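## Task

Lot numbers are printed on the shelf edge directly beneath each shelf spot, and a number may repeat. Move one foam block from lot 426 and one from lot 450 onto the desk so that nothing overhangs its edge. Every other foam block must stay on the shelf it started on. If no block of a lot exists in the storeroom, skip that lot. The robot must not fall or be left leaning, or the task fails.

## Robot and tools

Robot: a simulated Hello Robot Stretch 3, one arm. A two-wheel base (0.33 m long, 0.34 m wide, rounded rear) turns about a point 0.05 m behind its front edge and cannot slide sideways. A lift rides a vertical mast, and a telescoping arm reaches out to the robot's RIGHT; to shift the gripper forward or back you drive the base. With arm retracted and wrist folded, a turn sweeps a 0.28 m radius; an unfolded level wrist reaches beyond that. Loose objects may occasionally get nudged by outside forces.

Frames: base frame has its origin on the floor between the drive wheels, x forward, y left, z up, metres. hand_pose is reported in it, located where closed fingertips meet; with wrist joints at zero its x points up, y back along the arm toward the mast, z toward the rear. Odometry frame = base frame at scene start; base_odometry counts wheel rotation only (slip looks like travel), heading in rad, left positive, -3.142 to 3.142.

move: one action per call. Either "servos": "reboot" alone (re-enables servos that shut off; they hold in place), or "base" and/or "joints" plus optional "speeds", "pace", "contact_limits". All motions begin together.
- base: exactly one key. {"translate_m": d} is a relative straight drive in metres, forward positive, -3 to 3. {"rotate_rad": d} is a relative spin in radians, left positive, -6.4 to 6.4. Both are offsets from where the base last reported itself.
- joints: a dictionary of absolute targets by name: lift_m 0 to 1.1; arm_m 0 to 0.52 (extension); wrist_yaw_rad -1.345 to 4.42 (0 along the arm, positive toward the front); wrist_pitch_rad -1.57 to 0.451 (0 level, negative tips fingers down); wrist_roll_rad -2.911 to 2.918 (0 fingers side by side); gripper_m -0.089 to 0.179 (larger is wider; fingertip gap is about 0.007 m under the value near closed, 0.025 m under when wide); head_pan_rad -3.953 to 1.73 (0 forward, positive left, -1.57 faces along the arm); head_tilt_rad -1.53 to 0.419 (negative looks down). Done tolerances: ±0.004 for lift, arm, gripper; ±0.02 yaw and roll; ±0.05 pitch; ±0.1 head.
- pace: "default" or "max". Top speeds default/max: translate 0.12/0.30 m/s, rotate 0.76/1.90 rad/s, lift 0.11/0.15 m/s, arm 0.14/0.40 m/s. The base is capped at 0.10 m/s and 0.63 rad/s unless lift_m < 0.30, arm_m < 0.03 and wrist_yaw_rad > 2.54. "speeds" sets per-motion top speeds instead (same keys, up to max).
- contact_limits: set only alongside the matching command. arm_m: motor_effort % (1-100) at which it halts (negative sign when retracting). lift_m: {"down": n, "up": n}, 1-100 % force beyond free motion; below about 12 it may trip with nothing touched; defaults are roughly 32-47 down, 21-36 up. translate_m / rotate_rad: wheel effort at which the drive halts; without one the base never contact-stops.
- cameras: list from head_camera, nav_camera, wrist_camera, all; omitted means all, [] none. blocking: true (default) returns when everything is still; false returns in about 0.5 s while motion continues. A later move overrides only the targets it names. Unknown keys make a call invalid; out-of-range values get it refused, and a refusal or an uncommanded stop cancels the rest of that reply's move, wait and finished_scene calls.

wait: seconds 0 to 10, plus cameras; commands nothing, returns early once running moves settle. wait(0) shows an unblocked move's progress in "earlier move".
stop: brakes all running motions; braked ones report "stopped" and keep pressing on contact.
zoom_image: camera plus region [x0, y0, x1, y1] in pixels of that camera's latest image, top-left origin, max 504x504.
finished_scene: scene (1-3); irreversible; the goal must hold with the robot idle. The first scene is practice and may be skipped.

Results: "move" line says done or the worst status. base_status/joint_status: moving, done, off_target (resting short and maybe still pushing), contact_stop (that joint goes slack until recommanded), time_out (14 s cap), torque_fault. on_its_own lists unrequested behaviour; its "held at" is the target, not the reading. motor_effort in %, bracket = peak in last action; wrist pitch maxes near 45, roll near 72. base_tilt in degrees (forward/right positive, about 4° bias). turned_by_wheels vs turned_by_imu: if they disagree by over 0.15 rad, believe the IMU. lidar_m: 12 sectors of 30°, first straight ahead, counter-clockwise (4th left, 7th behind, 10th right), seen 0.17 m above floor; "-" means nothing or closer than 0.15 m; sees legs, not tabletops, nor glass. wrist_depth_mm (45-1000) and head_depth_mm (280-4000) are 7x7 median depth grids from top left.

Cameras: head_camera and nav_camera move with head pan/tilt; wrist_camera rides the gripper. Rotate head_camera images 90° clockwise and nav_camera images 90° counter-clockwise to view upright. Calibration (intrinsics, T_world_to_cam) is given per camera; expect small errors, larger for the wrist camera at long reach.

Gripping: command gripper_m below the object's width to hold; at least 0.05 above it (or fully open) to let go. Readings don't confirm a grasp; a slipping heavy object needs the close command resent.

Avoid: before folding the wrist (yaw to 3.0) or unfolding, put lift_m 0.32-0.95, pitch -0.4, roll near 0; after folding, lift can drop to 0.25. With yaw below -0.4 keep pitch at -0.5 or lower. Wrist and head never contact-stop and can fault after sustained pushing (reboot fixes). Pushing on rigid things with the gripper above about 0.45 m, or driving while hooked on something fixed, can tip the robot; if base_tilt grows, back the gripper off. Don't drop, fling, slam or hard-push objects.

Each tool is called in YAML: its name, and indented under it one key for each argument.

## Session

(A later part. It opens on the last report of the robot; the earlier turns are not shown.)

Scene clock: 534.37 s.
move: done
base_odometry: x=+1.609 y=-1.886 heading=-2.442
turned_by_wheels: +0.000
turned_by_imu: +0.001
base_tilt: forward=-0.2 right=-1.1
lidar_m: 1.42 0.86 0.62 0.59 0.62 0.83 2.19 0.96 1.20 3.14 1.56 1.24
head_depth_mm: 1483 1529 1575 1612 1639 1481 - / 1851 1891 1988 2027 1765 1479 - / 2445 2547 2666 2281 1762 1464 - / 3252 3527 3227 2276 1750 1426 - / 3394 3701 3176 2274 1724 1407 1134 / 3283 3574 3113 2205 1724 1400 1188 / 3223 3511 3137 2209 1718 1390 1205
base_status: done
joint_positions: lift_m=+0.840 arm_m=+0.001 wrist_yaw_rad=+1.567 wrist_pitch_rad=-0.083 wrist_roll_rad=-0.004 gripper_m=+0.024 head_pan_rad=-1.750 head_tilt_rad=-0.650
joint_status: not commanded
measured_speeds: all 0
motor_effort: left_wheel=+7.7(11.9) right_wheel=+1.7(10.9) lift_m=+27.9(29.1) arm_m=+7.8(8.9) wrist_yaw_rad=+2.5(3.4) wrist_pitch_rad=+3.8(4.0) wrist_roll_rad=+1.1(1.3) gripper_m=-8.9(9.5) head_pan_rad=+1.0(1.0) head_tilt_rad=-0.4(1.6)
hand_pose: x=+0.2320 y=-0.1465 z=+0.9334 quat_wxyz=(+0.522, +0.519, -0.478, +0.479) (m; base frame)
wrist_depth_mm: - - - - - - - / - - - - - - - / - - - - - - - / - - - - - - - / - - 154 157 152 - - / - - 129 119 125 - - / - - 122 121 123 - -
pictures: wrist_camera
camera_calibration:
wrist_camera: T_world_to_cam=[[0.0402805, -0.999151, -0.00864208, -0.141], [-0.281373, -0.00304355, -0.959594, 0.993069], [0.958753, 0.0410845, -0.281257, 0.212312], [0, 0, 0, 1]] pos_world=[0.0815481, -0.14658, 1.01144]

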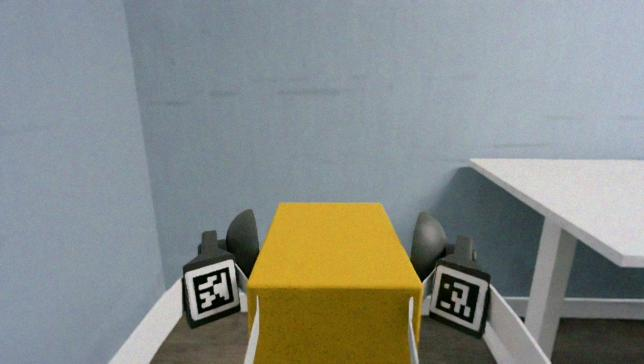

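move:
  base: {"translate_m":0.15}
  joints: {"head_pan_rad":-1.57,"head_tilt_rad":-0.6}
  cameras: []

move:
  base: {"rotate_rad":1.596}
  pace: "max"
  cameras: []

move:
  base: {"translate_m":-0.9}
  joints: {"wrist_yaw_rad":0.0}
  cameras: ["head_camera","nav_camera"]

Scene clock: 547.83 s.
move: done
base_odometry: x=+1.495 y=-1.983 heading=-2.442
turned_by_wheels: +0.000
turned_by_imu: +0.000
base_tilt: forward=-0.2 right=-1.2
lidar_m: 1.28 0.86 0.62 0.60 0.62 0.83 2.21 1.10 1.41 3.67 1.77 1.13
head_depth_mm: 2720 2682 2635 2409 1871 1510 1313 / 3321 3565 3451 2490 1860 1493 1330 / 3431 3697 3737 2479 1855 1476 300 / 3432 3494 3553 2437 1835 1468 1204 / 3398 3665 3632 2458 1821 1462 1221 / 3390 3652 3384 2418 1812 1465 1218 / 3382 3642 1857 2284 1812 1443 1238
base_status: done
joint_positions: lift_m=+0.840 arm_m=+0.001 wrist_yaw_rad=+1.567 wrist_pitch_rad=-0.083 wrist_roll_rad=-0.004 gripper_m=+0.024 head_pan_rad=-1.568 head_tilt_rad=-0.600
joint_status: all done
measured_speeds: all 0
motor_effort: left_wheel=+2.7(12.7) right_wheel=+7.5(9.2) lift_m=+28.9(29.7) arm_m=+12.2(12.6) wrist_yaw_rad=+1.3(2.9) wrist_pitch_rad=+3.9(4.0) wrist_roll_rad=+1.1(1.3) gripper_m=-8.9(9.5) head_pan_rad=+0.2(4.8) head_tilt_rad=+3.8(4.9)
hand_pose: x=+0.2320 y=-0.1465 z=+0.9334 quat_wxyz=(+0.522, +0.519, -0.478, +0.479) (m; base frame)
wrist_depth_mm: - - - - - - - / - - - - - - - / - - - - - - - / - - - - - - - / - - 154 158 153 - - / - - 129 118 126 - - / - - 123 121 123 - -
pictures: none
No camera images: "cameras" was empty.

Scene clock: 551.30 s.
move: done
base_odometry: x=+1.495 y=-1.983 heading=-0.847
turned_by_wheels: +1.596
turned_by_imu: +1.570
base_tilt: forward=-0.3 right=-1.2
lidar_m: 0.60 0.62 0.84 2.29 1.26 1.42 3.66 1.48 1.13 1.28 0.85 0.62
head_depth_mm: 1048 1154 1281 1444 1657 1503 1315 / 1051 1153 1282 1439 1647 1486 1337 / 1048 1150 1281 1437 1648 1481 300 / 1044 1150 1270 1440 1631 1473 1229 / 1043 1156 1283 1429 1639 1469 1219 / 1047 1145 1270 1427 1642 1450 1217 / 1042 1146 1273 1429 1623 1446 1234
base_status: done
joint_positions: lift_m=+0.840 arm_m=+0.001 wrist_yaw_rad=+1.567 wrist_pitch_rad=-0.083 wrist_roll_rad=-0.004 gripper_m=+0.024 head_pan_rad=-1.570 head_tilt_rad=-0.600
joint_status: not commanded
measured_speeds: all 0
motor_effort: left_wheel=-8.6(12.2) right_wheel=+8.9(13.2) lift_m=+26.2(29.7) arm_m=+4.0(12.8) wrist_yaw_rad=+2.0(3.1) wrist_pitch_rad=+3.9(4.0) wrist_roll_rad=+1.2(1.4) gripper_m=-8.6(9.4) head_pan_rad=-3.0(3.6) head_tilt_rad=+2.1(4.1)
hand_pose: x=+0.2320 y=-0.1465 z=+0.9334 quat_wxyz=(+0.522, +0.519, -0.478, +0.479) (m; base frame)
wrist_depth_mm: - - - - - - - / - - - - - - - / - - - - - - - / - - - - - - - / - - 150 158 148 - - / - - 129 118 125 - - / - - 123 121 121 107 -
pictures: none
No camera images: "cameras" was empty.

Scene clock: 561.43 s.
move: done
base_odometry: x=+0.898 y=-1.308 heading=-0.847
turned_by_wheels: +0.000
turned_by_imu: +0.000
base_tilt: forward=-0.3 right=-1.3
lidar_m: 1.49 1.54 1.04 1.00 1.04 1.41 2.78 1.37 0.86 0.83 1.33 1.54
head_depth_mm: 1054 1163 1282 1133 843 733 1311 / 1057 1163 1288 1125 837 728 1310 / 1050 1155 1284 1109 832 455 323 / 1048 1157 1283 1101 506 298 298 / 1051 1152 1279 1091 814 1252 1198 / 1044 1156 1282 1197 814 1342 1215 / 1048 1155 1275 1439 1576 1364 1208
base_status: done
joint_positions: lift_m=+0.840 arm_m=+0.001 wrist_yaw_rad=+0.003 wrist_pitch_rad=-0.083 wrist_roll_rad=-0.004 gripper_m=+0.024 head_pan_rad=-1.570 head_tilt_rad=-0.600
joint_status: all done
measured_speeds: all 0
motor_effort: left_wheel=-4.7(12.6) right_wheel=-6.9(10.3) lift_m=+24.2(27.0) arm_m=-12.1(13.1) wrist_yaw_rad=-3.4(6.9) wrist_pitch_rad=+3.9(4.0) wrist_roll_rad=+1.0(1.4) gripper_m=-9.1(9.5) head_pan_rad=-2.4(3.8) head_tilt_rad=+1.1(3.4)
hand_pose: x=-0.0208 y=-0.3989 z=+0.9334 quat_wxyz=(+0.708, +0.031, -0.705, -0.029) (m; base frame)
wrist_depth_mm: - - - - - - - / - - - - - - - / - - - - - - - / - - - - - - - / - - 153 158 148 - - / - - 129 118 125 - - / - - 122 121 121 107 -
pictures: head_camera (sideways), nav_camera (sideways)
camera_calibration:
head_camera: T_world_to_cam=[[-0.0467024, 0.51985, -0.85298, 1.12552], [0.997501, -0.0210478, -0.0674427, 0.0812959], [-0.0530134, -0.853999, -0.517568, 0.629441], [0, 0, 0, 1]] pos_world=[0.00484064, -0.0458495, 1.29131]
nav_camera: T_world_to_cam=[[0.0174647, -0.542392, 0.839944, -1.04994], [-0.999789, -0.0185434, 0.00881393, 0.0448489], [0.0107948, -0.839921, -0.542602, 0.659343], [0, 0, 0, 1]] pos_world=[0.0560588, -0.0148509, 1.23925]

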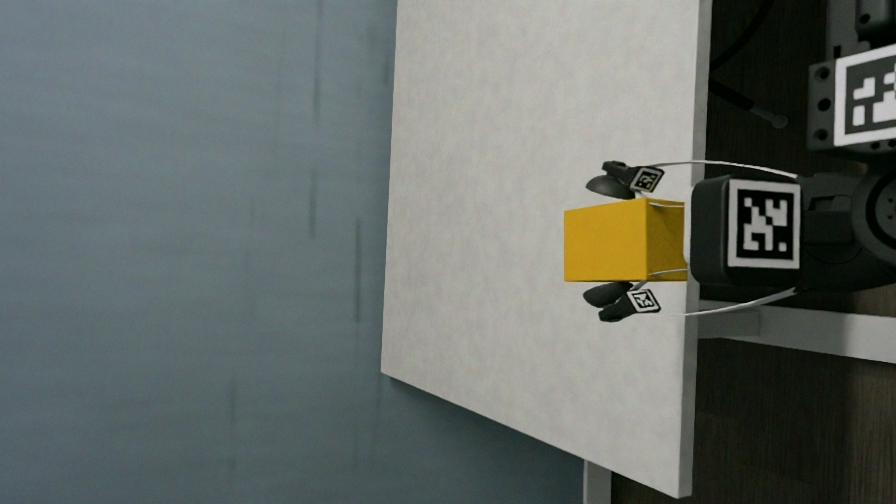

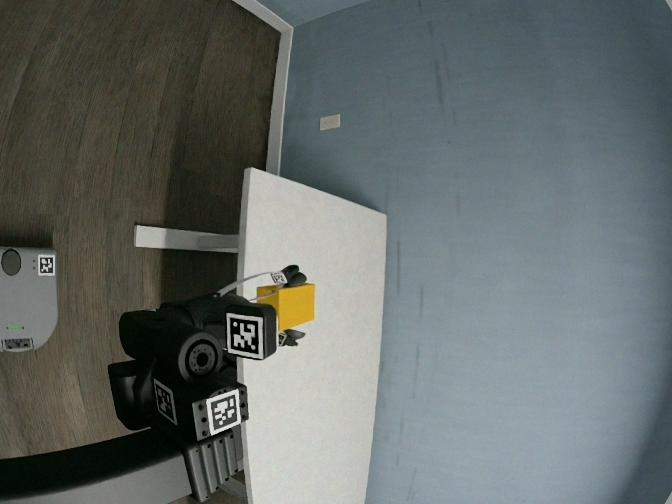

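move:
  joints: {"arm_m":0.19,"lift_m":0.69}
  cameras: []

move:
  joints: {"lift_m":0.635}
  speeds: {"lift_m":0.03}
  contact_limits: {"lift_m":{"down":15}}
  cameras: ["head_camera"]

Scene clock: 573.13 s.
move: done
base_odometry: x=+0.898 y=-1.308 heading=-0.847
turned_by_wheels: +0.000
turned_by_imu: +0.000
base_tilt: forward=-0.3 right=-1.3
lidar_m: 1.49 1.54 1.04 1.00 1.04 1.42 2.79 1.37 0.86 0.83 1.33 1.55
head_depth_mm: 1061 1166 1282 1140 841 734 1244 / 1055 1157 1279 1123 838 687 375 / 1051 1157 1279 1109 831 459 449 / 1055 1159 1281 1103 748 470 1172 / 1052 1150 1279 1094 818 1278 1207 / 1049 1149 1278 1203 809 1353 1213 / 1051 1153 1281 1434 1575 1344 1209
base_status: not commanded
joint_positions: lift_m=+0.690 arm_m=+0.190 wrist_yaw_rad=+0.003 wrist_pitch_rad=-0.083 wrist_roll_rad=-0.004 gripper_m=+0.024 head_pan_rad=-1.570 head_tilt_rad=-0.600
joint_status: all done
measured_speeds: all 0
motor_effort: left_wheel=-4.2(5.0) right_wheel=-7.4(8.0) lift_m=+23.6(27.4) arm_m=+12.3(14.9) wrist_yaw_rad=-2.1(4.3) wrist_pitch_rad=+3.8(4.0) wrist_roll_rad=+1.0(1.3) gripper_m=-9.0(9.3) head_pan_rad=-3.3(3.8) head_tilt_rad=+0.3(1.7)
hand_pose: x=-0.0208 y=-0.5883 z=+0.7834 quat_wxyz=(+0.708, +0.031, -0.705, -0.029) (m; base frame)
wrist_depth_mm: - - - - - - - / - - - - - - - / - - - - - - - / - - - - - - - / - - 150 158 148 - - / - - 129 118 125 - - / - - 123 121 121 107 -
pictures: none
No camera images: "cameras" was empty.

Scene clock: 575.53 s.
move: done
base_odometry: x=+0.898 y=-1.308 heading=-0.847
turned_by_wheels: +0.000
turned_by_imu: +0.000
base_tilt: forward=-0.4 right=-1.3
lidar_m: 1.49 1.54 1.04 1.00 1.04 1.42 2.79 1.37 0.86 0.83 1.33 1.55
head_depth_mm: 1059 1153 1294 1137 846 736 1251 / 1057 1159 1289 1124 835 707 436 / 1055 1161 1280 1116 830 683 470 / 1052 1157 1286 1103 798 554 514 / 1052 1157 1285 1089 820 1281 1195 / 1051 1148 1280 1196 811 1342 1218 / 1053 1151 1281 1427 1573 1367 1213
base_status: not commanded
joint_positions: lift_m=+0.635 arm_m=+0.190 wrist_yaw_rad=+0.002 wrist_pitch_rad=+0.021 wrist_roll_rad=-0.004 gripper_m=+0.024 head_pan_rad=-1.570 head_tilt_rad=-0.600
joint_status: all done
measured_speeds: all 0
on_its_own: wrist_pitch_rad is at rest, and its effort (-15.3) is outside its rest range (-8 to +12)
motor_effort: left_wheel=-4.0(4.8) right_wheel=-5.3(7.9) lift_m=+16.5(25.8) arm_m=+11.3(12.9) wrist_yaw_rad=-2.9(3.8) wrist_pitch_rad=-15.3(15.5) wrist_roll_rad=+1.2(1.3) gripper_m=-8.7(9.6) head_pan_rad=-2.9(3.6) head_tilt_rad=-0.1(1.6)
contact_limits: lift_m down 15 (down: maximum 72; up: maximum 65)
hand_pose: x=-0.0209 y=-0.5917 z=+0.7549 quat_wxyz=(+0.709, -0.006, -0.706, +0.008) (m; base frame)
wrist_depth_mm: - - - - - - - / - - - - - - - / - - - - - - - / - - - - - - - / - - 153 149 148 - - / - - 129 117 126 - - / - - 120 119 119 107 -
pictures: head_camera (sideways)
camera_calibration:
head_camera: T_world_to_cam=[[-0.046704, 0.519853, -0.852978, 1.12552], [0.997496, -0.021132, -0.067496, 0.0813611], [-0.0531132, -0.853994, -0.517565, 0.629438], [0, 0, 0, 1]] pos_world=[0.00484035, -0.0458496, 1.29131]

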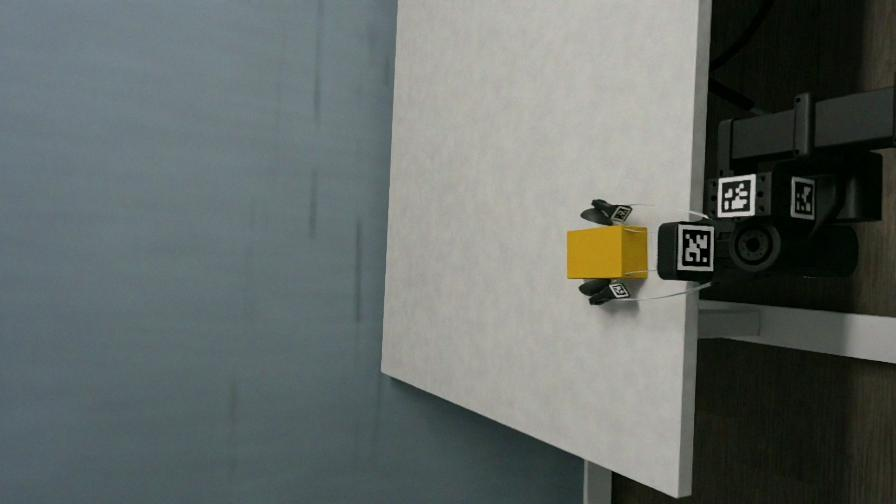

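move:
  joints: {"gripper_m":0.15}
  cameras: []

move:
  joints: {"arm_m":0.0}
  speeds: {"arm_m":0.25}
  cameras: ["head_camera","nav_camera"]

Scene clock: 581.50 s.
move: done
base_odometry: x=+0.898 y=-1.308 heading=-0.847
turned_by_wheels: +0.000
turned_by_imu: +0.000
base_tilt: forward=-0.4 right=-1.1
lidar_m: 1.49 1.54 1.04 1.00 1.04 1.42 2.79 1.37 0.86 0.83 1.33 1.55
head_depth_mm: 1058 1160 1288 1140 844 734 1252 / 1054 1159 1286 1127 839 707 436 / 1050 1155 1286 1111 829 684 470 / 1055 1158 1285 1100 798 559 510 / 1052 1151 1280 1090 817 1250 1194 / 1050 1150 1278 1202 814 1345 1215 / 1050 1153 1278 1433 1576 1332 1209
base_status: not commanded
joint_positions: lift_m=+0.635 arm_m=+0.190 wrist_yaw_rad=-0.005 wrist_pitch_rad=-0.041 wrist_roll_rad=-0.002 gripper_m=+0.150 head_pan_rad=-1.570 head_tilt_rad=-0.600
joint_status: all done
measured_speeds: all 0
motor_effort: left_wheel=-4.0(4.5) right_wheel=-4.0(6.3) lift_m=+25.9(27.3) arm_m=+7.8(9.6) wrist_yaw_rad=+4.8(5.8) wrist_pitch_rad=-3.9(15.4) wrist_roll_rad=+0.4(1.3) gripper_m=+3.0(84.3) head_pan_rad=-2.7(3.3) head_tilt_rad=-0.1(1.4)
contact_limits: lift_m down 15 (down: maximum 72; up: maximum 65)
hand_pose: x=-0.0228 y=-0.5900 z=+0.7391 quat_wxyz=(+0.708, +0.013, -0.706, -0.017) (m; base frame)
wrist_depth_mm: - - - - - - - / - - - - - - - / - - - - - - - / - - - 168 - - - / - 145 117 117 114 - - / - 124 117 116 117 121 - / - 118 121 121 122 - 110
pictures: none
No camera images: "cameras" was empty.

Scene clock: 584.10 s.
move: done
base_odometry: x=+0.898 y=-1.308 heading=-0.847
turned_by_wheels: +0.000
turned_by_imu: +0.000
base_tilt: forward=-0.4 right=-1.2
lidar_m: 1.49 1.54 1.04 1.00 1.04 1.42 2.78 1.37 0.86 0.83 1.32 1.55
head_depth_mm: 1057 1160 1286 1137 838 733 1244 / 1058 1159 1285 1128 836 730 1241 / 1054 1156 1286 1112 832 726 1202 / 1049 1158 1279 1094 796 1361 1227 / 1049 1153 1277 1093 818 1248 1157 / 1049 1149 1285 1196 811 1344 1217 / 1049 1161 1277 1435 1577 1340 1216
base_status: not commanded
joint_positions: lift_m=+0.635 arm_m=+0.001 wrist_yaw_rad=-0.002 wrist_pitch_rad=-0.075 wrist_roll_rad=-0.002 gripper_m=+0.150 head_pan_rad=-1.570 head_tilt_rad=-0.600
joint_status: all done
measured_speeds: all 0
motor_effort: left_wheel=-4.2(4.8) right_wheel=-3.4(4.8) lift_m=+28.5(28.5) arm_m=-11.8(15.1) wrist_yaw_rad=+1.8(5.2) wrist_pitch_rad=+2.2(4.0) wrist_roll_rad=+0.5(0.8) gripper_m=+0.6(3.4) head_pan_rad=-2.1(3.0) head_tilt_rad=-1.2(1.7)
contact_limits: lift_m down 15 (down: maximum 72; up: maximum 65)
hand_pose: x=-0.0221 y=-0.3993 z=+0.7306 quat_wxyz=(+0.708, +0.026, -0.706, -0.027) (m; base frame)
wrist_depth_mm: - - - - - - - / - - - - - - - / - - - - - - - / - - - - - - - / - 149 - - - 142 - / - 126 - - - 124 - / - - - - - - 114
pictures: head_camera (sideways), nav_camera (sideways)
camera_calibration:
head_camera: T_world_to_cam=[[-0.046704, 0.519853, -0.852978, 1.12552], [0.997496, -0.021132, -0.067496, 0.0813611], [-0.0531132, -0.853994, -0.517565, 0.629438], [0, 0, 0, 1]] pos_world=[0.00484035, -0.0458496, 1.29131]
nav_camera: T_world_to_cam=[[0.0174641, -0.542394, 0.839943, -1.04994], [-0.99979, -0.0184591, 0.00886765, 0.044783], [0.0106948, -0.839922, -0.542602, 0.65935], [0, 0, 0, 1]] pos_world=[0.0560582, -0.0148507, 1.23925]

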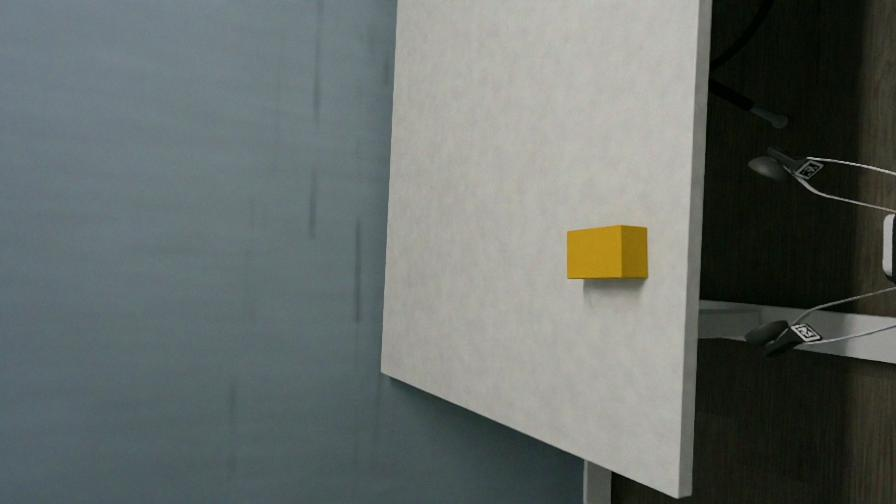

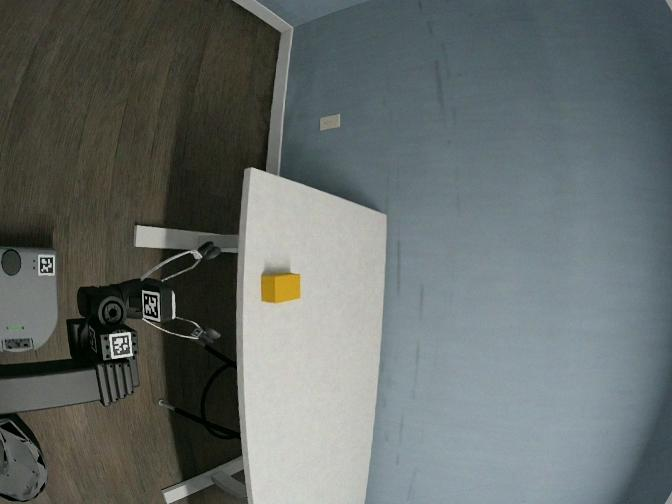

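move:
  joints: {"head_pan_rad":-2.3,"head_tilt_rad":-0.5}
  cameras: ["nav_camera"]

Scene clock: 590.40 s.
move: done
base_odometry: x=+0.898 y=-1.308 heading=-0.847
turned_by_wheels: +0.000
turned_by_imu: +0.000
base_tilt: forward=-0.2 right=-1.1
lidar_m: 1.49 1.54 1.04 1.00 1.04 1.41 2.79 1.37 0.86 0.83 1.33 1.54
head_depth_mm: 2008 2276 2641 2559 2130 1624 1322 / 1777 1973 2215 1362 1927 1575 1321 / 1626 1783 1979 1341 1030 1609 1318 / 1479 1603 1765 1337 937 1537 1270 / 1343 1446 1578 1322 926 1453 1296 / 1240 1332 1426 1301 916 757 1294 / 1147 1224 1318 1290 909 709 1249
base_status: not commanded
joint_positions: lift_m=+0.635 arm_m=+0.001 wrist_yaw_rad=-0.002 wrist_pitch_rad=-0.075 wrist_roll_rad=-0.002 gripper_m=+0.150 head_pan_rad=-2.321 head_tilt_rad=-0.501
joint_status: all done
measured_speeds: all 0
motor_effort: left_wheel=-4.2(4.4) right_wheel=-4.4(4.8) lift_m=+29.6(30.3) arm_m=-6.6(8.2) wrist_yaw_rad=+2.6(3.0) wrist_pitch_rad=+2.2(2.3) wrist_roll_rad=+0.5(0.8) gripper_m=+0.7(0.9) head_pan_rad=+0.8(5.3) head_tilt_rad=+4.3(6.4)
contact_limits: lift_m down 15 (down: maximum 72; up: maximum 65)
hand_pose: x=-0.0221 y=-0.3993 z=+0.7306 quat_wxyz=(+0.708, +0.026, -0.706, -0.027) (m; base frame)
wrist_depth_mm: - - - - - - - / - - - - - - - / - - - - - - - / - - - - - - - / - 150 - - - 142 - / - 126 - - - 124 - / - - - - - - 114
pictures: nav_camera (sideways)
camera_calibration:
nav_camera: T_world_to_cam=[[-0.299229, -0.346096, 0.889202, -1.11224], [-0.742955, 0.669259, 0.0104752, 0.0410782], [-0.598732, -0.657502, -0.457395, 0.552198], [0, 0, 0, 1]] pos_world=[0.0283236, -0.0493625, 1.24115]

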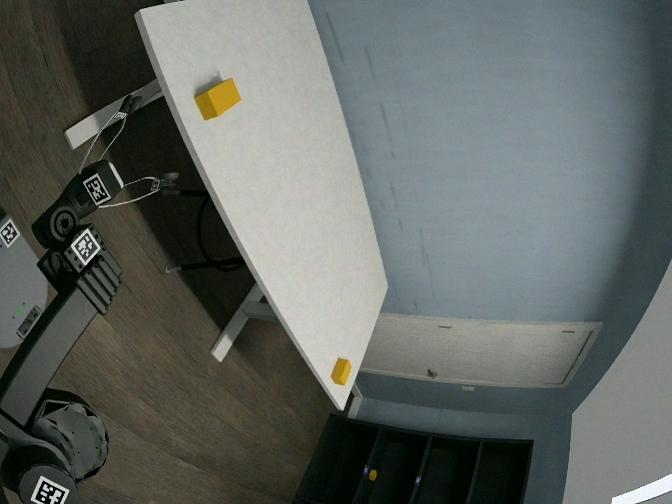

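finished_scene:
  scene: 3

The scene is finished: the task was done.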